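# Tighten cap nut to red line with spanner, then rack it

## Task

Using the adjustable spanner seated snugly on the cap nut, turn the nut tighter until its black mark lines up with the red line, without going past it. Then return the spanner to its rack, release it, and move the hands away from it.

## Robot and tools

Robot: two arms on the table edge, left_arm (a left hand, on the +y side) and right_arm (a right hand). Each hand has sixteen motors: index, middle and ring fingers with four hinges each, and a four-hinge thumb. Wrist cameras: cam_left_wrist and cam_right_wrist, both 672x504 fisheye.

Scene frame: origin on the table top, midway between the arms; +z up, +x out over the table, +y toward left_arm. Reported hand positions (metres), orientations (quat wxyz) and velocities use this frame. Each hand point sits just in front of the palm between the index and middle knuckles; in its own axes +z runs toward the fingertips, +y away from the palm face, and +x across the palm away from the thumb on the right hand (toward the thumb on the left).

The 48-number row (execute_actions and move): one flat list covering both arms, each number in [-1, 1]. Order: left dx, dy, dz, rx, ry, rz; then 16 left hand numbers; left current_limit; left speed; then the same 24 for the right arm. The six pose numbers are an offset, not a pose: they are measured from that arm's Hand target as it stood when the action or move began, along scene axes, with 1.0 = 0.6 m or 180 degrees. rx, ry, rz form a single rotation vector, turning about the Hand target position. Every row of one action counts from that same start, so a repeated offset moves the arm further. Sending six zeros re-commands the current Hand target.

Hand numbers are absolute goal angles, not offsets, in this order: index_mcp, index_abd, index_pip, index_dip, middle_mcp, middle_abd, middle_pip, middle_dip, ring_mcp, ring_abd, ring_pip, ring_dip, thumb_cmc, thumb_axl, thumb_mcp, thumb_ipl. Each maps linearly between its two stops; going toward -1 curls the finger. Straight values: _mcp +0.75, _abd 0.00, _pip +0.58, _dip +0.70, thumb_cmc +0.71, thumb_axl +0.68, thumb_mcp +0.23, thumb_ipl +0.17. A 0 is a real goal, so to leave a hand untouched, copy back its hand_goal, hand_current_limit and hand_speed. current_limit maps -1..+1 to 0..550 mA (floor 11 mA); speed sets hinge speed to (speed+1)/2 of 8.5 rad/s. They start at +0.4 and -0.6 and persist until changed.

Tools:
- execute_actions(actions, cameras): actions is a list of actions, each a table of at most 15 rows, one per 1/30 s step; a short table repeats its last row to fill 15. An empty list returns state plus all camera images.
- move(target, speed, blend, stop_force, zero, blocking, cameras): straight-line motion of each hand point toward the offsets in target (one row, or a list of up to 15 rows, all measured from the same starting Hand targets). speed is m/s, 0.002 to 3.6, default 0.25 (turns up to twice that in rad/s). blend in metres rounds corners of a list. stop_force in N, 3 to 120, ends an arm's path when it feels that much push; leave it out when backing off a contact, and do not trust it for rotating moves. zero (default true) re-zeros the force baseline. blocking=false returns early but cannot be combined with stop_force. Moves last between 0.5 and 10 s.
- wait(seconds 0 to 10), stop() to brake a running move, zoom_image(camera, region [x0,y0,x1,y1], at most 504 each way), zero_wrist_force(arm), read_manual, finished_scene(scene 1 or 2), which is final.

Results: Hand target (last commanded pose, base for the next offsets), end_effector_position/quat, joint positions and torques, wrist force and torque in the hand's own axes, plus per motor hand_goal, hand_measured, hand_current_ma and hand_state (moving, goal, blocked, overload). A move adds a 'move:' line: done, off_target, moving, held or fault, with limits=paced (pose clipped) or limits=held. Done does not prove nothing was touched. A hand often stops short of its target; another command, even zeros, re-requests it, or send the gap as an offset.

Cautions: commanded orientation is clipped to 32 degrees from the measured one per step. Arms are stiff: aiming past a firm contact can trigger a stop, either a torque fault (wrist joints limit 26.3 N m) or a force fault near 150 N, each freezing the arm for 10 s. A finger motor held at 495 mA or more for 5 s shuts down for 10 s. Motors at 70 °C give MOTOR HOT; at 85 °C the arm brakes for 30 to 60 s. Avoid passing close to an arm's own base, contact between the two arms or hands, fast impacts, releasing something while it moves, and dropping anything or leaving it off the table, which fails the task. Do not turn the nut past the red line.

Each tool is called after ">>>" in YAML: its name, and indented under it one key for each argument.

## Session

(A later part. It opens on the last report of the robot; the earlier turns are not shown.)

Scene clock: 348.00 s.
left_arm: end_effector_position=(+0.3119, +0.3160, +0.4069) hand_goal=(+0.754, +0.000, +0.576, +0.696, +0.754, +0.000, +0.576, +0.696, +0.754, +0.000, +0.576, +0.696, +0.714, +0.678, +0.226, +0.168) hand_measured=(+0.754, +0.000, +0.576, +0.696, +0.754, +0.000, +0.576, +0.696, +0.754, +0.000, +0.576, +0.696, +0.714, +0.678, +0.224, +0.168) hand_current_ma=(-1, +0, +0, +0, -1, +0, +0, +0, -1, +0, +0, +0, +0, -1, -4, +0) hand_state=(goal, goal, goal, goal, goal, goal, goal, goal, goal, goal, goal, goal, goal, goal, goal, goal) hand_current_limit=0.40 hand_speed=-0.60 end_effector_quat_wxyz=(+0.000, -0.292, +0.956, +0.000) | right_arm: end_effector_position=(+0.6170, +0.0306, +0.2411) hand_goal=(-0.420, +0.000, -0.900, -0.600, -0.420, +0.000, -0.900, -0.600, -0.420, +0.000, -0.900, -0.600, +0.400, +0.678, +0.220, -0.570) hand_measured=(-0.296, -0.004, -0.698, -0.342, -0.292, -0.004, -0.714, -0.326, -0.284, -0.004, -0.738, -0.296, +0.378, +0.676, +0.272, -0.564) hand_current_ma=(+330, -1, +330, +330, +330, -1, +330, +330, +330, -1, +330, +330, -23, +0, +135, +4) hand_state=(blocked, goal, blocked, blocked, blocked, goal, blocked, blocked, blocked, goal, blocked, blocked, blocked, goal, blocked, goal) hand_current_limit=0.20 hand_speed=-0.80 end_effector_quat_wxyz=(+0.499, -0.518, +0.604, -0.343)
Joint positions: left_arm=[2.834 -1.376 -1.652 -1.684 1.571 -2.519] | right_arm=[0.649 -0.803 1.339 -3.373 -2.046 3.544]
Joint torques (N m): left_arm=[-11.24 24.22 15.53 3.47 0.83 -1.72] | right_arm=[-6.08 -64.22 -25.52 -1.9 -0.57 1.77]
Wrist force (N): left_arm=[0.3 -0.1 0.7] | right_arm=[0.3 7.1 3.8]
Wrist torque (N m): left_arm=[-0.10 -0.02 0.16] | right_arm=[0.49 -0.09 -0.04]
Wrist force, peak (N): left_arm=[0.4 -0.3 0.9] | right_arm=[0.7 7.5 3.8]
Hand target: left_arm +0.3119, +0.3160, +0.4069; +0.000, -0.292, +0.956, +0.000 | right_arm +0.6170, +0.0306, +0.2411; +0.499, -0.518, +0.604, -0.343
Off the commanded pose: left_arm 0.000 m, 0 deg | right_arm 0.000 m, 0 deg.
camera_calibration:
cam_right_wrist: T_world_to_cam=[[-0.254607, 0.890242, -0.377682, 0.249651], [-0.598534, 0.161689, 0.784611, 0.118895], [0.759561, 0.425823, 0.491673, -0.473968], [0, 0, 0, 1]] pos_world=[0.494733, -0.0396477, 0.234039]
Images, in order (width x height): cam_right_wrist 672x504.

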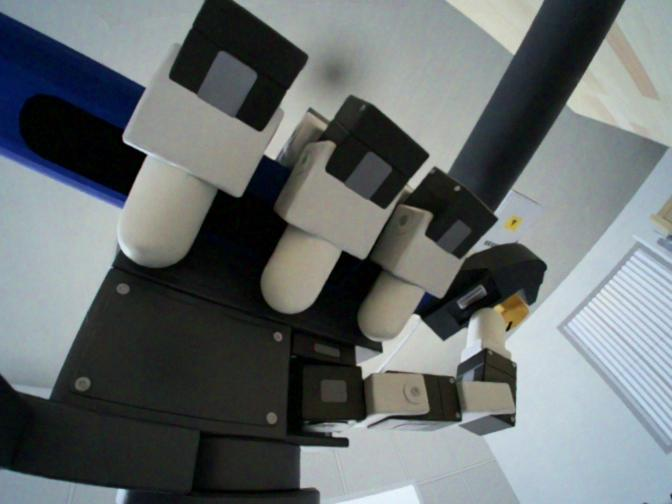

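>>> execute_actions:
  actions:
    - [[0,0,0,0,0,0,0.754,0,0.576,0.696,0.754,0,0.576,0.696,0.754,0,0.576,0.696,0.714,0.678,0.226,0.168,0.4,-0.6,0,0,0,0,0,0,-0.42,0,-0.9,-0.6,-0.42,0,-0.9,-0.6,-0.42,0,-0.9,-0.6,0.33,0.678,0.22,-0.68,0.2,-0.8]]
    - [[0,0,0,0,0,0,0.754,0,0.576,0.696,0.754,0,0.576,0.696,0.754,0,0.576,0.696,0.714,0.678,0.226,0.168,0.4,-0.6,0,0,0,0,0,0,-0.42,0,-0.9,-0.6,-0.42,0,-0.9,-0.6,-0.42,0,-0.9,-0.6,0.33,0.678,0.22,-0.68,0.2,-0.8]]
  cameras: ["cam_right_wrist"]

>>> zoom_image:
  camera: "cam_right_wrist"
  region: [410, 240, 550, 345]

>>> execute_actions:
  actions:
    - [[0,0,0,0,0,0,0.754,0,0.576,0.696,0.754,0,0.576,0.696,0.754,0,0.576,0.696,0.714,0.678,0.226,0.168,0.4,-0.6,0,0,0,0,0,0,-0.42,0,-0.9,-0.6,-0.42,0,-0.9,-0.6,-0.42,0,-0.9,-0.6,0.27,0.678,0.22,-0.78,0.2,-0.8]]
    - [[0,0,0,0,0,0,0.754,0,0.576,0.696,0.754,0,0.576,0.696,0.754,0,0.576,0.696,0.714,0.678,0.226,0.168,0.4,-0.6,0,0,0,0,0,0,-0.42,0,-0.9,-0.6,-0.42,0,-0.9,-0.6,-0.42,0,-0.9,-0.6,0.27,0.678,0.22,-0.78,0.2,-0.8]]
  cameras: ["cam_right_wrist"]

>>> zoom_image:
  camera: "cam_right_wrist"
  region: [410, 240, 550, 345]

Scene clock: 350.27 s.
left_arm: end_effector_position=(+0.3119, +0.3160, +0.4069) hand_goal=(+0.754, +0.000, +0.576, +0.696, +0.754, +0.000, +0.576, +0.696, +0.754, +0.000, +0.576, +0.696, +0.714, +0.678, +0.226, +0.168) hand_measured=(+0.754, +0.000, +0.576, +0.696, +0.754, +0.000, +0.576, +0.696, +0.754, +0.000, +0.576, +0.696, +0.714, +0.678, +0.224, +0.168) hand_current_ma=(-1, +0, +0, +0, -1, +0, +0, +0, -1, +0, +0, +0, +0, -1, -4, +0) hand_state=(goal, goal, goal, goal, goal, goal, goal, goal, goal, goal, goal, goal, goal, goal, goal, goal) hand_current_limit=0.40 hand_speed=-0.60 end_effector_quat_wxyz=(+0.000, -0.292, +0.956, +0.000) | right_arm: end_effector_position=(+0.6170, +0.0306, +0.2411) hand_goal=(-0.420, +0.000, -0.900, -0.600, -0.420, +0.000, -0.900, -0.600, -0.420, +0.000, -0.900, -0.600, +0.330, +0.678, +0.220, -0.680) hand_measured=(-0.296, -0.004, -0.698, -0.342, -0.292, -0.004, -0.714, -0.326, -0.284, -0.004, -0.738, -0.296, +0.336, +0.680, +0.256, -0.610) hand_current_ma=(+330, -1, +330, +330, +330, -1, +330, +330, +330, -1, +330, +330, +2, +1, +78, +230) hand_state=(blocked, goal, blocked, blocked, blocked, goal, blocked, blocked, blocked, goal, blocked, blocked, goal, goal, blocked, blocked) hand_current_limit=0.20 hand_speed=-0.80 end_effector_quat_wxyz=(+0.499, -0.518, +0.604, -0.343)
Joint positions: left_arm=[2.834 -1.376 -1.652 -1.684 1.571 -2.519] | right_arm=[0.649 -0.803 1.339 -3.373 -2.046 3.544]
Joint torques (N m): left_arm=[-10.57 24.46 15.95 3.42 0.92 -1.54] | right_arm=[-5.25 -62.45 -25.17 -1.99 -0.6 1.79]
Wrist force (N): left_arm=[0.0 -0.1 0.7] | right_arm=[0.7 7.1 3.8]
Wrist torque (N m): left_arm=[-0.09 0.01 0.14] | right_arm=[0.47 -0.14 -0.02]
Wrist force, peak (N): left_arm=[0.0 -0.2 0.9] | right_arm=[0.5 7.5 3.9]
Hand target: left_arm +0.3119, +0.3160, +0.4069; +0.000, -0.292, +0.956, +0.000 | right_arm +0.6170, +0.0306, +0.2411; +0.499, -0.518, +0.604, -0.343
Off the commanded pose: left_arm 0.000 m, 0 deg | right_arm 0.000 m, 0 deg.
camera_calibration:
cam_right_wrist: T_world_to_cam=[[-0.254607, 0.890242, -0.377682, 0.249651], [-0.598534, 0.161689, 0.784611, 0.118895], [0.759561, 0.425823, 0.491673, -0.473968], [0, 0, 0, 1]] pos_world=[0.494733, -0.0396477, 0.234039]
Images, in order (width x height): cam_right_wrist 672x504.

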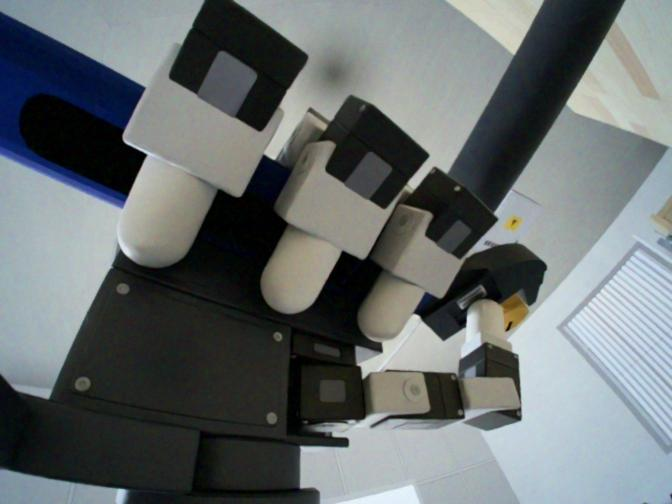

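Scaled by 3.600 from the camera's 672x504 image, which has a finer 960x720 frame.

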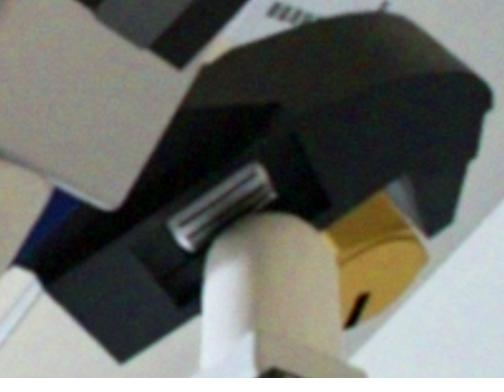

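Scene clock: 351.47 s.
left_arm: end_effector_position=(+0.3119, +0.3160, +0.4069) hand_goal=(+0.754, +0.000, +0.576, +0.696, +0.754, +0.000, +0.576, +0.696, +0.754, +0.000, +0.576, +0.696, +0.714, +0.678, +0.226, +0.168) hand_measured=(+0.754, +0.000, +0.576, +0.696, +0.754, +0.000, +0.576, +0.696, +0.754, +0.000, +0.576, +0.696, +0.714, +0.678, +0.224, +0.168) hand_current_ma=(-1, +0, +0, +0, -1, +0, +0, +0, -1, +0, +0, +0, +0, -1, -4, +0) hand_state=(goal, goal, goal, goal, goal, goal, goal, goal, goal, goal, goal, goal, goal, goal, goal, goal) hand_current_limit=0.40 hand_speed=-0.60 end_effector_quat_wxyz=(+0.000, -0.292, +0.956, +0.000) | right_arm: end_effector_position=(+0.6170, +0.0306, +0.2411) hand_goal=(-0.420, +0.000, -0.900, -0.600, -0.420, +0.000, -0.900, -0.600, -0.420, +0.000, -0.900, -0.600, +0.270, +0.678, +0.220, -0.780) hand_measured=(-0.296, -0.004, -0.698, -0.342, -0.292, -0.004, -0.714, -0.326, -0.284, -0.004, -0.738, -0.296, +0.318, +0.688, +0.268, -0.638) hand_current_ma=(+330, -1, +330, +330, +330, -1, +330, +330, +330, -1, +330, +330, +83, +11, +121, +330) hand_state=(blocked, goal, blocked, blocked, blocked, goal, blocked, blocked, blocked, goal, blocked, blocked, blocked, goal, blocked, blocked) hand_current_limit=0.20 hand_speed=-0.80 end_effector_quat_wxyz=(+0.499, -0.518, +0.604, -0.343)
Joint positions: left_arm=[2.834 -1.376 -1.652 -1.684 1.571 -2.519] | right_arm=[0.649 -0.803 1.339 -3.373 -2.046 3.544]
Joint torques (N m): left_arm=[-11.01 24.92 16.08 3.16 0.68 -1.71] | right_arm=[-4.83 -62.54 -25.18 -1.92 -0.6 1.84]
Wrist force (N): left_arm=[-0.1 0.0 0.6] | right_arm=[0.6 7.0 3.5]
Wrist torque (N m): left_arm=[-0.08 0.03 0.12] | right_arm=[0.49 -0.12 -0.03]
Wrist force, peak (N): left_arm=[0.2 -0.2 1.0] | right_arm=[0.7 7.5 3.7]
Hand target: left_arm +0.3119, +0.3160, +0.4069; +0.000, -0.292, +0.956, +0.000 | right_arm +0.6170, +0.0306, +0.2411; +0.499, -0.518, +0.604, -0.343
Off the commanded pose: left_arm 0.000 m, 0 deg | right_arm 0.000 m, 0 deg.
camera_calibration:
cam_right_wrist: T_world_to_cam=[[-0.254607, 0.890242, -0.377682, 0.249651], [-0.598534, 0.161689, 0.784611, 0.118895], [0.759561, 0.425823, 0.491673, -0.473968], [0, 0, 0, 1]] pos_world=[0.494733, -0.0396477, 0.234039]
Images, in order (width x height): cam_right_wrist 672x504.

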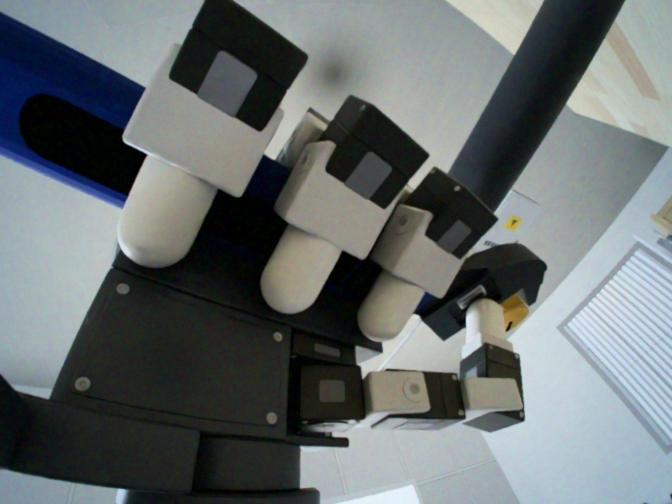

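Scaled by 3.600 from the camera's 672x504 image, which has a finer 960x720 frame.

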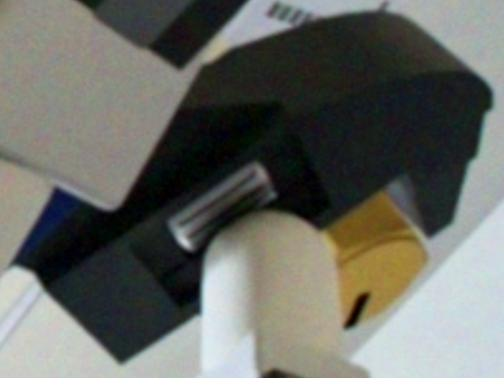

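>>> zoom_image:
  camera: "cam_right_wrist"
  region: [350, 230, 450, 360]

Scaled by 3.877 from the camera's 672x504 image, which has a finer 960x720 frame.

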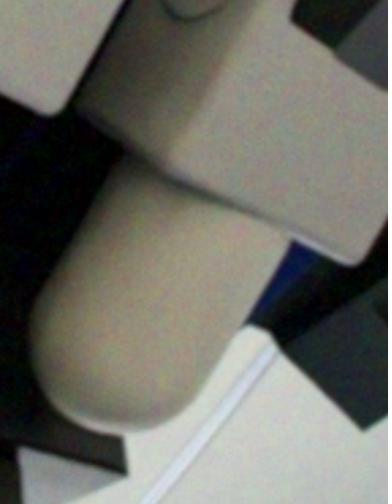

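>>> execute_actions:
  actions:
    - [[0,0,0,0,0,0,0.754,0,0.576,0.696,0.754,0,0.576,0.696,0.754,0,0.576,0.696,0.714,0.678,0.226,0.168,0.4,-0.6,0,0,0,0,0,0,-0.42,0,-0.9,-0.6,-0.42,0,-0.9,-0.6,-0.42,0,-0.9,-0.6,0.3,0.678,0.5,-0.7,0.2,-0.6]]
    - [[0,0,0,0,0,0,0.754,0,0.576,0.696,0.754,0,0.576,0.696,0.754,0,0.576,0.696,0.714,0.678,0.85,0.168,0.4,-0.6,0,0,0,0,0,0,-0.42,0,-0.9,-0.6,-0.42,0,-0.9,-0.6,-0.42,0,-0.9,-0.6,0.22,0.678,0.6,-0.82,0.2,-0.6]]
  cameras: []

>>> move:
  target:
    - [0.03,0.107,0.022,-0.0477,-0.1907,0.5951,0.754,0,0.576,0.696,0.754,0,0.576,0.696,0.754,0,0.576,0.696,0.714,0.678,0.85,0.168,0.4,-0.6,0,0,0,0,0,0,-0.42,0,-0.9,-0.6,-0.42,0,-0.9,-0.6,-0.42,0,-0.9,-0.6,0.22,0.678,0.6,-0.82,0.2,-0.6]
    - [0.22,0.0,0.0,-0.0477,-0.1907,0.5951,0.754,0,0.576,0.696,0.754,0,0.576,0.696,0.754,0,0.576,0.696,0.714,0.678,0.85,0.168,0.4,-0.6,0,0,0,0,0,0,-0.42,0,-0.9,-0.6,-0.42,0,-0.9,-0.6,-0.42,0,-0.9,-0.6,0.22,0.678,0.6,-0.82,0.2,-0.6]
  speed: 0.4
  cameras: ["all"]

Scene clock: 361.47 s.
left_arm: end_effector_position=(+0.3119, +0.3160, +0.4069) hand_goal=(+0.754, +0.000, +0.576, +0.696, +0.754, +0.000, +0.576, +0.696, +0.754, +0.000, +0.576, +0.696, +0.714, +0.678, +0.850, +0.168) hand_measured=(+0.754, +0.000, +0.576, +0.696, +0.754, +0.000, +0.576, +0.696, +0.754, +0.000, +0.576, +0.696, +0.714, +0.678, +0.842, +0.168) hand_current_ma=(-1, +0, +0, +0, -1, +0, +0, +0, -1, +0, +0, +0, +0, -1, -15, +0) hand_state=(goal, goal, goal, goal, goal, goal, goal, goal, goal, goal, goal, goal, goal, goal, goal, goal) hand_current_limit=0.40 hand_speed=-0.60 end_effector_quat_wxyz=(+0.000, -0.292, +0.956, +0.000) | right_arm: end_effector_position=(+0.6170, +0.0306, +0.2411) hand_goal=(-0.420, +0.000, -0.900, -0.600, -0.420, +0.000, -0.900, -0.600, -0.420, +0.000, -0.900, -0.600, +0.220, +0.678, +0.600, -0.820) hand_measured=(-0.296, -0.004, -0.698, -0.342, -0.292, -0.004, -0.714, -0.326, -0.284, -0.004, -0.738, -0.296, +0.214, +0.680, +0.596, -0.818) hand_current_ma=(+330, -1, +330, +330, +330, -1, +330, +330, +330, -1, +330, +330, -3, +1, -2, +1) hand_state=(blocked, goal, blocked, blocked, blocked, goal, blocked, blocked, blocked, goal, blocked, blocked, goal, goal, goal, goal) hand_current_limit=0.20 hand_speed=-0.60 end_effector_quat_wxyz=(+0.499, -0.518, +0.604, -0.343)
Joint positions: left_arm=[2.834 -1.376 -1.652 -1.684 1.571 -2.519] | right_arm=[0.649 -0.803 1.339 -3.373 -2.046 3.544]
Joint torques (N m): left_arm=[-10.5 24.86 16.66 3.36 0.69 -1.48] | right_arm=[-0.09 -57.38 -25.22 -2.01 -0.47 1.64]
Wrist force (N): left_arm=[0.2 0.2 0.7] | right_arm=[0.4 7.4 3.4]
Wrist torque (N m): left_arm=[-0.06 -0.01 0.15] | right_arm=[0.56 -0.10 -0.03]
Wrist force, peak (N): left_arm=[0.3 0.0 1.0] | right_arm=[0.4 7.6 3.8]
Hand target: left_arm +0.3119, +0.3160, +0.4069; +0.000, -0.292, +0.956, +0.000 | right_arm +0.6170, +0.0306, +0.2411; +0.499, -0.518, +0.604, -0.343
Off the commanded pose: left_arm 0.000 m, 0 deg | right_arm 0.000 m, 0 deg.
No camera images: "cameras" was empty.

Scene clock: 365.53 s.
left_arm: end_effector_position=(+0.4438, +0.3161, +0.4069) hand_goal=(+0.754, +0.000, +0.576, +0.696, +0.754, +0.000, +0.576, +0.696, +0.754, +0.000, +0.576, +0.696, +0.714, +0.678, +0.850, +0.168) hand_measured=(+0.750, +0.000, +0.576, +0.696, +0.750, +0.000, +0.576, +0.696, +0.750, +0.000, +0.576, +0.696, +0.714, +0.678, +0.846, +0.168) hand_current_ma=(-4, +0, +0, +0, -4, +0, +0, +0, -4, +0, +0, +0, -1, +0, -8, +0) hand_state=(goal, goal, goal, goal, goal, goal, goal, goal, goal, goal, goal, goal, goal, goal, goal, goal) hand_current_limit=0.40 hand_speed=-0.60 end_effector_quat_wxyz=(-0.224, +0.918, -0.298, +0.135) | right_arm: end_effector_position=(+0.6170, +0.0306, +0.2411) hand_goal=(-0.420, +0.000, -0.900, -0.600, -0.420, +0.000, -0.900, -0.600, -0.420, +0.000, -0.900, -0.600, +0.220, +0.678, +0.600, -0.820) hand_measured=(-0.296, -0.004, -0.698, -0.342, -0.292, -0.004, -0.714, -0.326, -0.284, -0.004, -0.738, -0.296, +0.214, +0.680, +0.596, -0.818) hand_current_ma=(+330, -1, +330, +330, +330, -1, +330, +330, +330, -1, +330, +330, -3, +1, -2, +1) hand_state=(blocked, goal, blocked, blocked, blocked, goal, blocked, blocked, blocked, goal, blocked, blocked, goal, goal, goal, goal) hand_current_limit=0.20 hand_speed=-0.60 end_effector_quat_wxyz=(+0.499, -0.518, +0.604, -0.343)
Joint positions: left_arm=[2.976 -1.305 -1.77 -1.301 1.986 -4.226] | right_arm=[0.649 -0.803 1.339 -3.373 -2.046 3.544]
Joint torques (N m): left_arm=[-11.72 3.3 35.63 1.53 3.13 -2.05] | right_arm=[1.76 -55.43 -25.26 -2.05 -0.48 1.41]
Wrist force (N): left_arm=[0.3 0.4 0.1] | right_arm=[0.6 6.9 3.7]
Wrist torque (N m): left_arm=[0.03 0.04 0.30] | right_arm=[0.48 -0.13 -0.02]
Wrist force, peak (N): left_arm=[1.8 0.6 0.6] | right_arm=[0.5 7.5 3.8]
Hand target: left_arm +0.4439, +0.3160, +0.4069; -0.224, +0.918, -0.298, +0.135 | right_arm +0.6170, +0.0306, +0.2411; +0.499, -0.518, +0.604, -0.343
Off the commanded pose: left_arm 0.000 m, 0 deg | right_arm 0.000 m, 0 deg.
move: done
camera_calibration:
cam_left_wrist: T_world_to_cam=[[-0.276124, 0.939059, 0.204755, -0.285219], [0.345958, -0.101648, 0.932727, -0.546482], [0.896699, 0.328385, -0.296808, -0.251159], [0, 0, 0, 1]] pos_world=[0.335518, 0.294765, 0.493573]
cam_right_wrist: T_world_to_cam=[[-0.254607, 0.890242, -0.377682, 0.249651], [-0.598534, 0.161689, 0.784611, 0.118895], [0.759561, 0.425823, 0.491673, -0.473968], [0, 0, 0, 1]] pos_world=[0.494733, -0.0396477, 0.234039]

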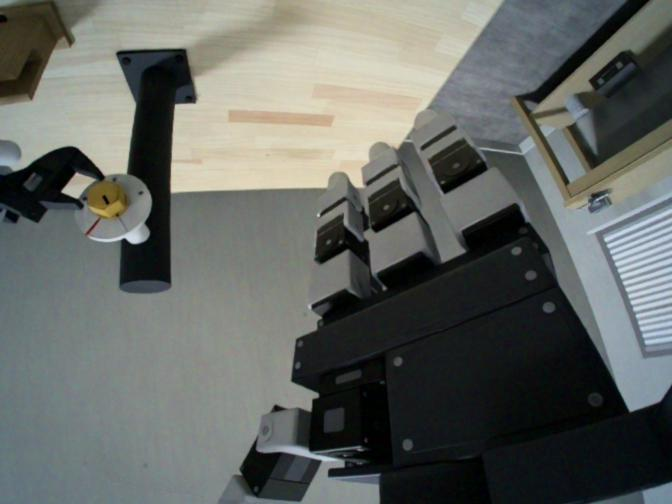

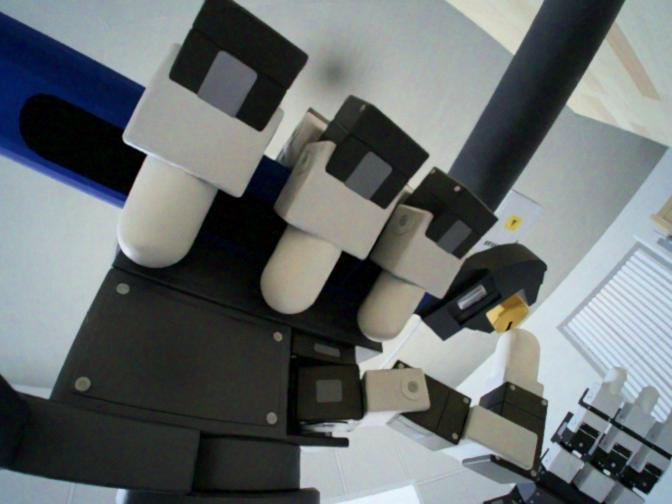

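>>> move:
  target: [0.0947,-0.0912,-0.1517,0,0,0,0.754,0,0.576,0.696,0.754,0,0.576,0.696,0.754,0,0.576,0.696,0.714,0.678,0.85,0.168,0.4,-0.6,0,0,0,0,0,0,-0.42,0,-0.9,-0.6,-0.42,0,-0.9,-0.6,-0.42,0,-0.9,-0.6,0.22,0.678,0.6,-0.82,0.2,-0.6]
  speed: 0.15
  cameras: ["cam_left_wrist"]

Scene clock: 367.23 s.
left_arm: end_effector_position=(+0.5006, +0.2614, +0.3160) hand_goal=(+0.754, +0.000, +0.576, +0.696, +0.754, +0.000, +0.576, +0.696, +0.754, +0.000, +0.576, +0.696, +0.714, +0.678, +0.850, +0.168) hand_measured=(+0.750, +0.000, +0.576, +0.696, +0.750, +0.000, +0.576, +0.696, +0.750, +0.000, +0.576, +0.696, +0.714, +0.678, +0.846, +0.168) hand_current_ma=(-4, +0, +0, +0, -4, +0, +0, +0, -5, +0, +0, +0, -1, +0, -8, +0) hand_state=(goal, goal, goal, goal, goal, goal, goal, goal, goal, goal, goal, goal, goal, goal, goal, goal) hand_current_limit=0.40 hand_speed=-0.60 end_effector_quat_wxyz=(-0.224, +0.918, -0.298, +0.135) | right_arm: end_effector_position=(+0.6170, +0.0306, +0.2411) hand_goal=(-0.420, +0.000, -0.900, -0.600, -0.420, +0.000, -0.900, -0.600, -0.420, +0.000, -0.900, -0.600, +0.220, +0.678, +0.600, -0.820) hand_measured=(-0.296, -0.004, -0.698, -0.342, -0.292, -0.004, -0.714, -0.326, -0.284, -0.004, -0.738, -0.296, +0.214, +0.680, +0.596, -0.818) hand_current_ma=(+330, -1, +330, +330, +330, -1, +330, +330, +330, -1, +330, +330, -3, +1, -2, +1) hand_state=(blocked, goal, blocked, blocked, blocked, goal, blocked, blocked, blocked, goal, blocked, blocked, goal, goal, goal, goal) hand_current_limit=0.20 hand_speed=-0.60 end_effector_quat_wxyz=(+0.499, -0.518, +0.604, -0.343)
Joint positions: left_arm=[2.883 -1.512 -1.823 -1.082 2.015 -4.323] | right_arm=[0.649 -0.803 1.339 -3.373 -2.046 3.544]
Joint torques (N m): left_arm=[-11.61 14.2 33.9 4.37 3.19 -2.02] | right_arm=[2.49 -53.7 -25.22 -2.11 -0.46 1.45]
Wrist force (N): left_arm=[0.1 0.5 0.3] | right_arm=[0.5 7.1 3.5]
Wrist torque (N m): left_arm=[0.02 0.07 0.24] | right_arm=[0.51 -0.12 -0.03]
Wrist force, peak (N): left_arm=[0.4 0.9 0.8] | right_arm=[0.6 7.5 3.9]
Hand target: left_arm +0.5007, +0.2613, +0.3159; -0.224, +0.918, -0.298, +0.135 | right_arm +0.6170, +0.0306, +0.2411; +0.499, -0.518, +0.604, -0.343
Off the commanded pose: left_arm 0.000 m, 0 deg | right_arm 0.000 m, 0 deg.
move: done
camera_calibration:
cam_left_wrist: T_world_to_cam=[[-0.276121, 0.939053, 0.204782, -0.199519], [0.346082, -0.101631, 0.932684, -0.486884], [0.896652, 0.328405, -0.296927, -0.311167], [0, 0, 0, 1]] pos_world=[0.392419, 0.240065, 0.402573]
Images, in order (width x height): cam_left_wrist 672x504.

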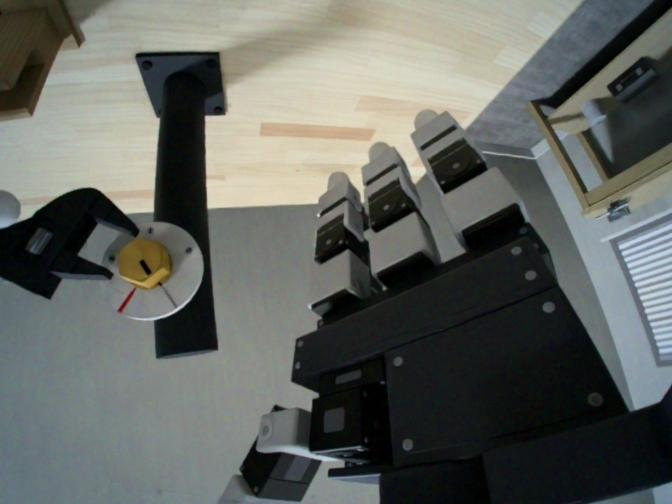

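>>> zoom_image:
  camera: "cam_left_wrist"
  region: [40, 190, 220, 330]

>>> zoom_image:
  camera: "cam_left_wrist"
  region: [0, 175, 120, 305]

Scaled by 2.800 from the camera's 672x504 image, which has a finer 960x720 frame.

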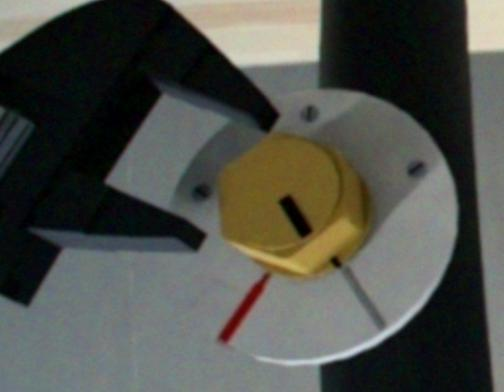

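Scaled by 3.877 from the camera's 672x504 image, which has a finer 960x720 frame.

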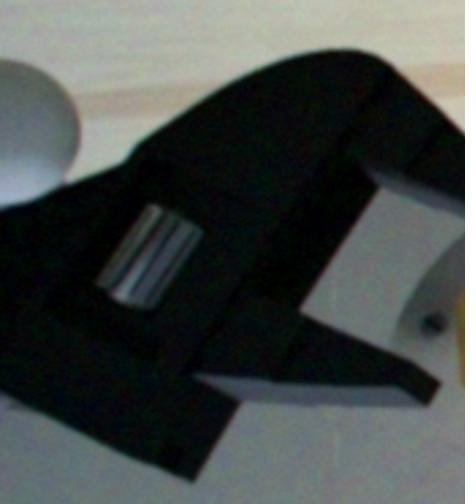

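>>> zoom_image:
  camera: "cam_left_wrist"
  region: [70, 210, 180, 300]

Scaled by 4.582 from the camera's 672x504 image, which has a finer 960x720 frame.

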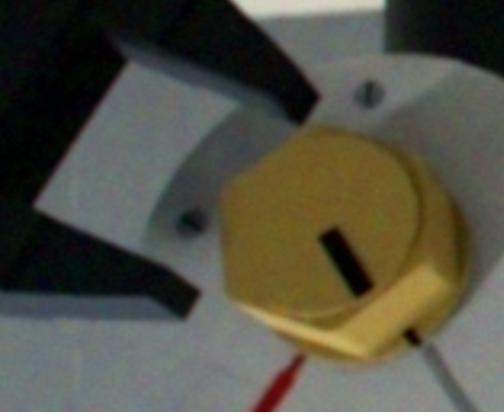

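>>> zoom_image:
  camera: "cam_left_wrist"
  region: [85, 205, 145, 250]

>>> zoom_image:
  camera: "cam_left_wrist"
  region: [65, 245, 125, 290]

>>> zoom_image:
  camera: "cam_left_wrist"
  region: [112, 230, 180, 290]

Scaled by 8.400 from the camera's 672x504 image, which has a finer 960x720 frame.

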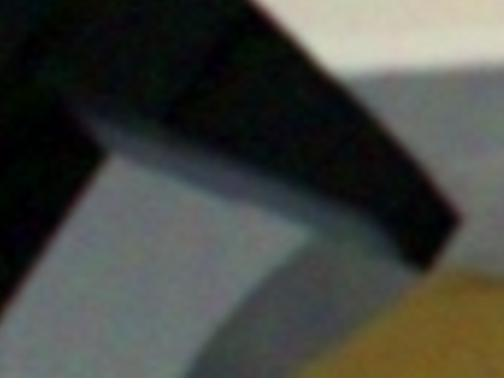

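Scaled by 8.400 from the camera's 672x504 image, which has a finer 960x720 frame.

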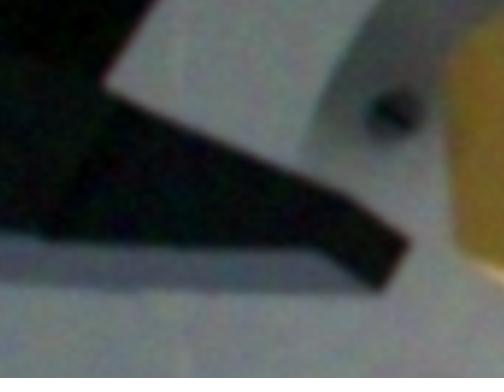

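Scaled by 7.412 from the camera's 672x504 image, which has a finer 960x720 frame.

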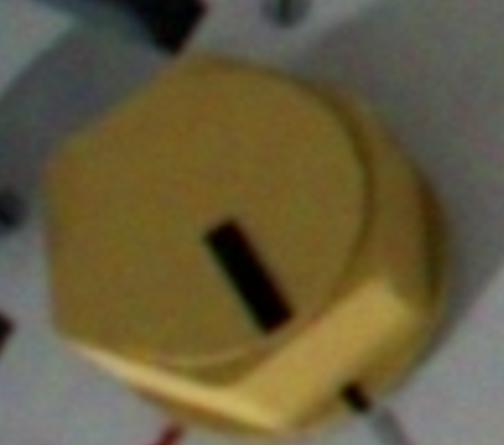

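>>> zoom_image:
  camera: "cam_left_wrist"
  region: [114, 234, 150, 262]

>>> zoom_image:
  camera: "cam_left_wrist"
  region: [114, 262, 150, 290]

>>> zoom_image:
  camera: "cam_left_wrist"
  region: [142, 234, 178, 262]

>>> zoom_image:
  camera: "cam_left_wrist"
  region: [142, 262, 178, 290]

Scaled by 14.000 from the camera's 672x504 image, which has a finer 960x720 frame.

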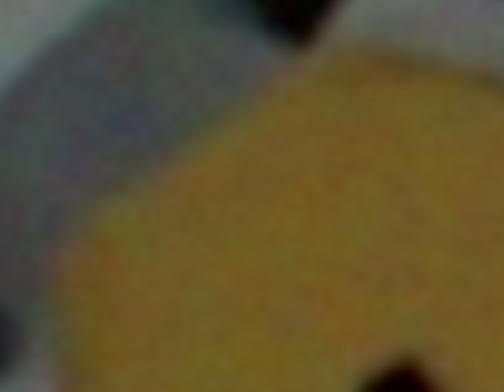

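Scaled by 14.000 from the camera's 672x504 image, which has a finer 960x720 frame.

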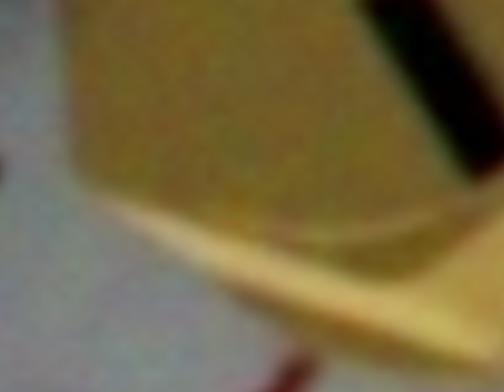

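Scaled by 14.000 from the camera's 672x504 image, which has a finer 960x720 frame.

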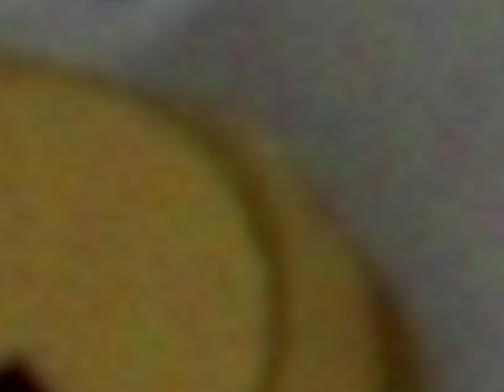

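Scaled by 14.000 from the camera's 672x504 image, which has a finer 960x720 frame.

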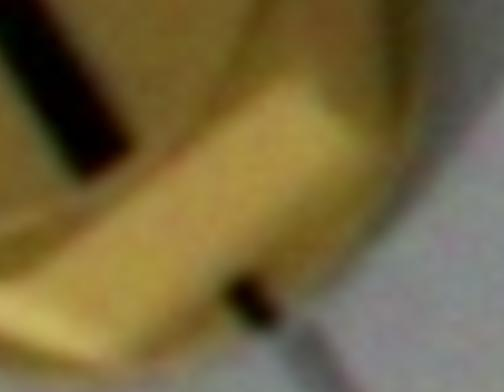

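>>> move:
  target: [0,0,0,0,0,0,0.754,0,0.576,0.696,0.754,0,0.576,0.696,0.754,0,0.576,0.696,0.714,0.678,0.85,0.168,0.4,-0.6,0,-0.00733,0.013,-0.01833,0,0,-0.42,0,-0.9,-0.6,-0.42,0,-0.9,-0.6,-0.42,0,-0.9,-0.6,0.22,0.678,0.6,-0.82,0.2,-0.6]
  speed: 0.05
  stop_force: 12
  cameras: ["cam_left_wrist"]

>>> zoom_image:
  camera: "cam_left_wrist"
  region: [85, 205, 145, 250]

>>> zoom_image:
  camera: "cam_left_wrist"
  region: [65, 245, 125, 290]

Scene clock: 375.40 s.
left_arm: end_effector_position=(+0.5007, +0.2613, +0.3159) hand_goal=(+0.754, +0.000, +0.576, +0.696, +0.754, +0.000, +0.576, +0.696, +0.754, +0.000, +0.576, +0.696, +0.714, +0.678, +0.850, +0.168) hand_measured=(+0.750, +0.000, +0.576, +0.696, +0.750, +0.000, +0.576, +0.696, +0.750, +0.000, +0.576, +0.696, +0.714, +0.678, +0.846, +0.168) hand_current_ma=(-4, +0, +0, +0, -4, +0, +0, +0, -5, +0, +0, +0, -1, +0, -8, +0) hand_state=(goal, goal, goal, goal, goal, goal, goal, goal, goal, goal, goal, goal, goal, goal, goal, goal) hand_current_limit=0.40 hand_speed=-0.60 end_effector_quat_wxyz=(-0.224, +0.918, -0.298, +0.135) | right_arm: end_effector_position=(+0.6170, +0.0262, +0.2489) hand_goal=(-0.420, +0.000, -0.900, -0.600, -0.420, +0.000, -0.900, -0.600, -0.420, +0.000, -0.900, -0.600, +0.220, +0.678, +0.600, -0.820) hand_measured=(-0.296, -0.004, -0.698, -0.342, -0.292, -0.004, -0.714, -0.326, -0.284, -0.004, -0.738, -0.296, +0.214, +0.680, +0.596, -0.818) hand_current_ma=(+330, -1, +330, +330, +330, -1, +330, +330, +330, -1, +330, +330, -3, +1, -2, +1) hand_state=(blocked, goal, blocked, blocked, blocked, goal, blocked, blocked, blocked, goal, blocked, blocked, goal, goal, goal, goal) hand_current_limit=0.20 hand_speed=-0.60 end_effector_quat_wxyz=(-0.484, +0.532, -0.594, +0.360)
Joint positions: left_arm=[2.883 -1.512 -1.823 -1.082 2.015 -4.323] | right_arm=[0.653 -0.813 1.324 -3.338 -2.064 3.494]
Joint torques (N m): left_arm=[-11.84 13.34 34.49 4.58 3.02 -1.95] | right_arm=[12.36 -72.47 -34.48 -1.41 -1.99 -2.33]
Wrist force (N): left_arm=[0.0 0.6 0.3] | right_arm=[0.7 7.1 3.9]
Wrist torque (N m): left_arm=[0.03 0.08 0.23] | right_arm=[0.46 -0.15 0.00]
Wrist force, peak (N): left_arm=[0.0 0.9 0.4] | right_arm=[0.6 7.7 3.9]
Hand target: left_arm +0.5007, +0.2613, +0.3159; -0.224, +0.918, -0.298, +0.135 | right_arm +0.6170, +0.0262, +0.2489; +0.484, -0.532, +0.594, -0.360
Off the commanded pose: left_arm 0.000 m, 0 deg | right_arm 0.000 m, 0 deg.
move: done
camera_calibration:
cam_left_wrist: T_world_to_cam=[[-0.276121, 0.939053, 0.204782, -0.199405], [0.346082, -0.101631, 0.932684, -0.486801], [0.896652, 0.328405, -0.296927, -0.311164], [0, 0, 0, 1]] pos_world=[0.392419, 0.239965, 0.402473]
Images, in order (width x height): cam_left_wrist 672x504.

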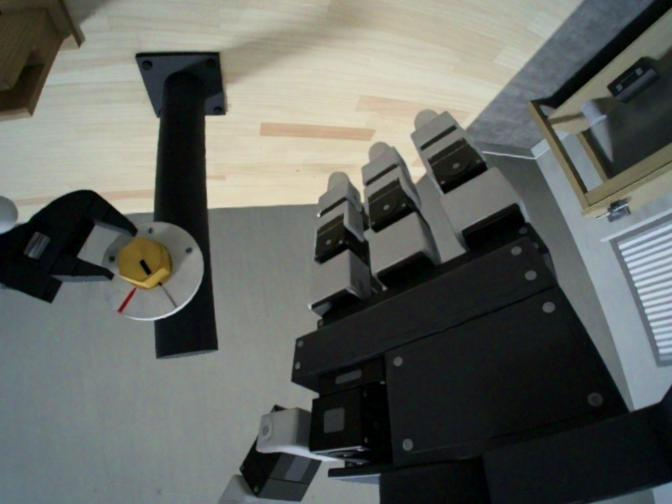

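Scaled by 8.400 from the camera's 672x504 image, which has a finer 960x720 frame.

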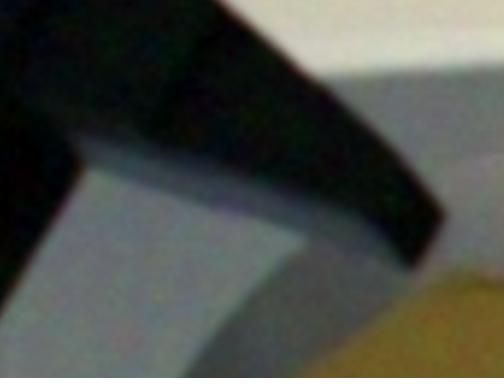

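Scaled by 8.400 from the camera's 672x504 image, which has a finer 960x720 frame.

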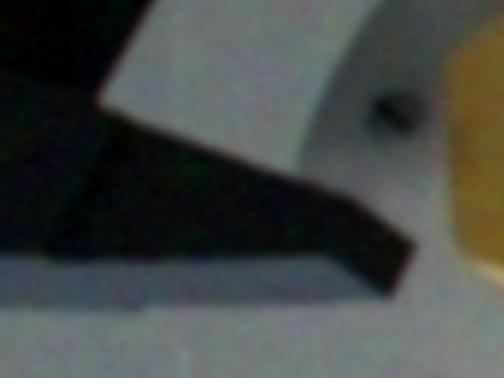

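>>> move:
  target: [0,0,0,0,0,0,0.754,0,0.576,0.696,0.754,0,0.576,0.696,0.754,0,0.576,0.696,0.714,0.678,0.85,0.168,0.4,-0.6,0,0.0367,0.0161,0,0,0,-0.42,0,-0.9,-0.6,-0.42,0,-0.9,-0.6,-0.42,0,-0.9,-0.6,0.22,0.678,0.6,-0.82,0.2,-0.6]
  speed: 0.012
  stop_force: 8
  cameras: ["cam_left_wrist"]

>>> zoom_image:
  camera: "cam_left_wrist"
  region: [70, 210, 180, 300]

Scene clock: 377.57 s.
left_arm: end_effector_position=(+0.5007, +0.2613, +0.3159) hand_goal=(+0.754, +0.000, +0.576, +0.696, +0.754, +0.000, +0.576, +0.696, +0.754, +0.000, +0.576, +0.696, +0.714, +0.678, +0.850, +0.168) hand_measured=(+0.750, +0.000, +0.576, +0.696, +0.750, +0.000, +0.576, +0.696, +0.750, +0.000, +0.576, +0.696, +0.714, +0.678, +0.846, +0.168) hand_current_ma=(-4, +0, +0, +0, -4, +0, +0, +0, -5, +0, +0, +0, -1, +0, -8, +0) hand_state=(goal, goal, goal, goal, goal, goal, goal, goal, goal, goal, goal, goal, goal, goal, goal, goal) hand_current_limit=0.40 hand_speed=-0.60 end_effector_quat_wxyz=(-0.224, +0.918, -0.298, +0.135) | right_arm: end_effector_position=(+0.6170, +0.0314, +0.2512) hand_goal=(-0.420, +0.000, -0.900, -0.600, -0.420, +0.000, -0.900, -0.600, -0.420, +0.000, -0.900, -0.600, +0.220, +0.678, +0.600, -0.820) hand_measured=(-0.298, -0.004, -0.698, -0.342, -0.292, -0.002, -0.714, -0.326, -0.286, -0.002, -0.738, -0.296, +0.212, +0.680, +0.596, -0.818) hand_current_ma=(+330, -1, +330, +330, +330, -1, +330, +330, +330, -1, +330, +330, -4, +1, -2, +1) hand_state=(blocked, goal, blocked, blocked, blocked, goal, blocked, blocked, blocked, goal, blocked, blocked, goal, goal, goal, goal) hand_current_limit=0.20 hand_speed=-0.60 end_effector_quat_wxyz=(-0.484, +0.532, -0.594, +0.360)
Joint positions: left_arm=[2.883 -1.512 -1.823 -1.082 2.015 -4.323] | right_arm=[0.66 -0.808 1.308 -3.326 -2.071 3.496]
Joint torques (N m): left_arm=[-11.57 13.91 34.12 4.58 3.08 -2.06] | right_arm=[-7.14 -73.46 -17.01 -2.78 0.54 -2.01]
Wrist force (N): left_arm=[0.3 0.5 0.1] | right_arm=[10.1 5.9 3.7]
Wrist torque (N m): left_arm=[0.03 0.03 0.26] | right_arm=[0.35 -0.43 0.37]
Wrist force, peak (N): left_arm=[-0.1 0.7 0.3] | right_arm=[25.3 5.6 -0.9]
Hand target: left_arm +0.5007, +0.2613, +0.3159; -0.224, +0.918, -0.298, +0.135 | right_arm +0.6170, +0.0314, +0.2512; +0.484, -0.532, +0.594, -0.360 (not the last commanded pose)
Off the commanded pose: left_arm 0.000 m, 0 deg | right_arm 0.018 m, 0 deg.
move: contact (right_arm)
camera_calibration:
cam_left_wrist: T_world_to_cam=[[-0.276121, 0.939053, 0.204782, -0.199405], [0.346082, -0.101631, 0.932684, -0.486801], [0.896652, 0.328405, -0.296927, -0.311164], [0, 0, 0, 1]] pos_world=[0.392419, 0.239965, 0.402473]
Images, in order (width x height): cam_left_wrist 672x504.

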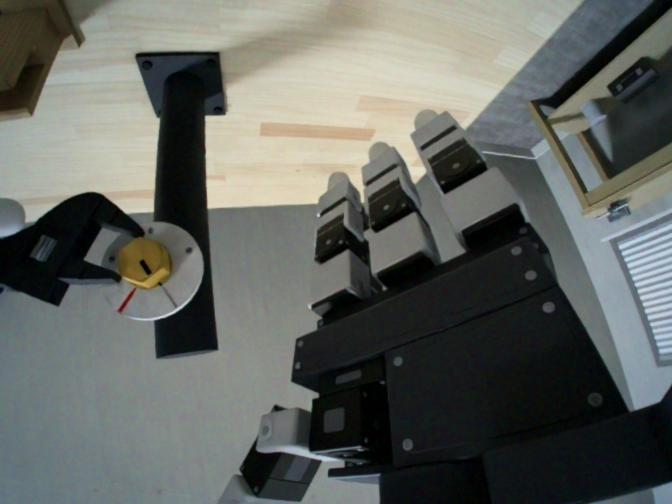

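Scaled by 4.582 from the camera's 672x504 image, which has a finer 960x720 frame.

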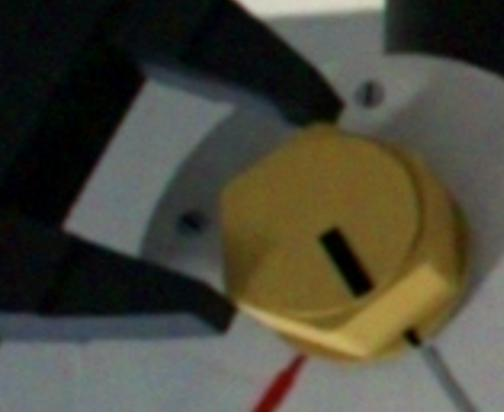

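>>> move:
  target: [0,0,0,0,0,0,0.754,0,0.576,0.696,0.754,0,0.576,0.696,0.754,0,0.576,0.696,0.714,0.678,0.85,0.168,0.4,-0.6,0,-0.0121,-0.0056,0,0,0,-0.42,0,-0.9,-0.6,-0.42,0,-0.9,-0.6,-0.42,0,-0.9,-0.6,0.22,0.678,0.6,-0.82,0.2,-0.6]
  speed: 0.05
  cameras: ["all"]

>>> zoom_image:
  camera: "cam_left_wrist"
  region: [0, 200, 130, 305]

>>> zoom_image:
  camera: "cam_right_wrist"
  region: [435, 265, 525, 335]

Scene clock: 379.33 s.
left_arm: end_effector_position=(+0.5007, +0.2613, +0.3159) hand_goal=(+0.754, +0.000, +0.576, +0.696, +0.754, +0.000, +0.576, +0.696, +0.754, +0.000, +0.576, +0.696, +0.714, +0.678, +0.850, +0.168) hand_measured=(+0.750, +0.000, +0.576, +0.696, +0.750, +0.000, +0.576, +0.696, +0.750, +0.000, +0.576, +0.696, +0.714, +0.678, +0.846, +0.168) hand_current_ma=(-4, +0, +0, +0, -4, +0, +0, +0, -5, +0, +0, +0, -1, +0, -8, +0) hand_state=(goal, goal, goal, goal, goal, goal, goal, goal, goal, goal, goal, goal, goal, goal, goal, goal) hand_current_limit=0.40 hand_speed=-0.60 end_effector_quat_wxyz=(-0.224, +0.918, -0.298, +0.135) | right_arm: end_effector_position=(+0.6170, +0.0243, +0.2479) hand_goal=(-0.420, +0.000, -0.900, -0.600, -0.420, +0.000, -0.900, -0.600, -0.420, +0.000, -0.900, -0.600, +0.220, +0.678, +0.600, -0.820) hand_measured=(-0.298, -0.004, -0.698, -0.342, -0.292, -0.002, -0.714, -0.326, -0.286, -0.002, -0.738, -0.296, +0.212, +0.680, +0.596, -0.818) hand_current_ma=(+330, -1, +330, +330, +330, -1, +330, +330, +330, -1, +330, +330, -4, +1, -2, +1) hand_state=(blocked, goal, blocked, blocked, blocked, goal, blocked, blocked, blocked, goal, blocked, blocked, goal, goal, goal, goal) hand_current_limit=0.20 hand_speed=-0.60 end_effector_quat_wxyz=(-0.484, +0.532, -0.594, +0.360)
Joint positions: left_arm=[2.883 -1.512 -1.823 -1.082 2.015 -4.323] | right_arm=[0.651 -0.815 1.33 -3.343 -2.062 3.493]
Joint torques (N m): left_arm=[-11.67 13.62 35.76 4.56 3.27 -2.05] | right_arm=[-13.88 -72.94 -15.36 -6.76 0.94 -2.36]
Wrist force (N): left_arm=[0.4 0.3 0.4] | right_arm=[0.4 7.3 3.6]
Wrist torque (N m): left_arm=[-0.01 0.03 0.26] | right_arm=[0.52 -0.10 -0.02]
Wrist force, peak (N): left_arm=[0.1 0.5 0.5] | right_arm=[10.6 5.9 3.5]
Hand target: left_arm +0.5007, +0.2613, +0.3159; -0.224, +0.918, -0.298, +0.135 | right_arm +0.6170, +0.0242, +0.2479; +0.484, -0.532, +0.594, -0.360
Off the commanded pose: left_arm 0.000 m, 0 deg | right_arm 0.000 m, 0 deg.
move: done
camera_calibration:
cam_left_wrist: T_world_to_cam=[[-0.276121, 0.939053, 0.204782, -0.199405], [0.346082, -0.101631, 0.932684, -0.486801], [0.896652, 0.328405, -0.296927, -0.311164], [0, 0, 0, 1]] pos_world=[0.392419, 0.239965, 0.402473]
cam_right_wrist: T_world_to_cam=[[-0.254547, 0.867047, -0.428293, 0.270913], [-0.598576, 0.206586, 0.77397, 0.116108], [0.759548, 0.453377, 0.466408, -0.46906], [0, 0, 0, 1]] pos_world=[0.494733, -0.0462194, 0.244939]

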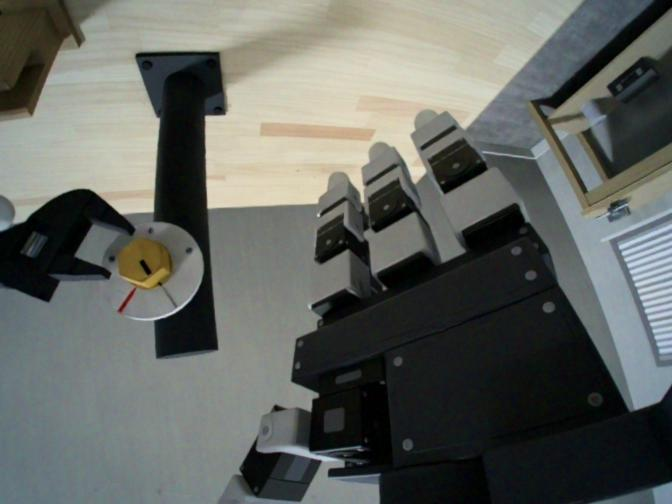

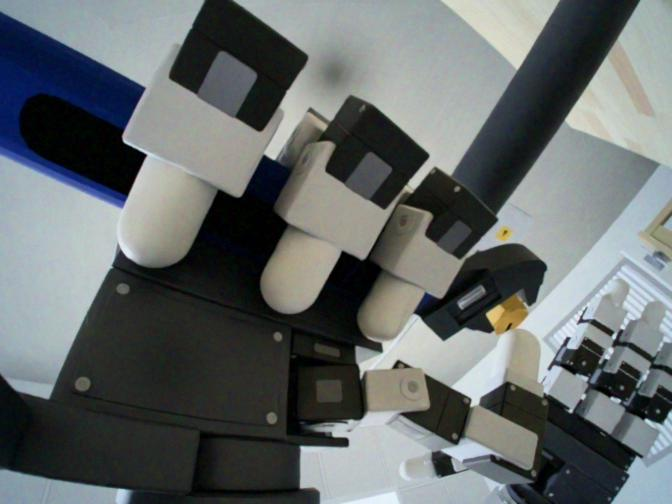

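Scaled by 3.877 from the camera's 672x504 image, which has a finer 960x720 frame.

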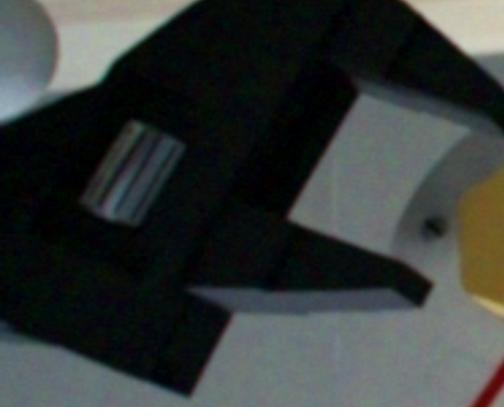

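Scaled by 5.600 from the camera's 672x504 image, which has a finer 960x720 frame.

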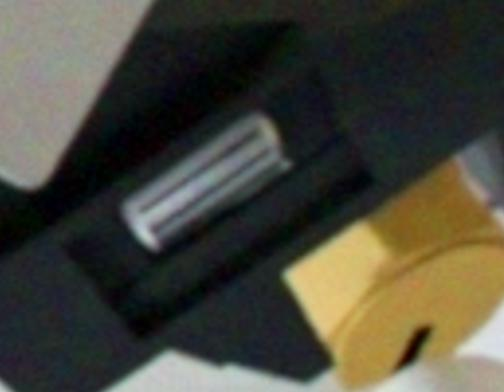

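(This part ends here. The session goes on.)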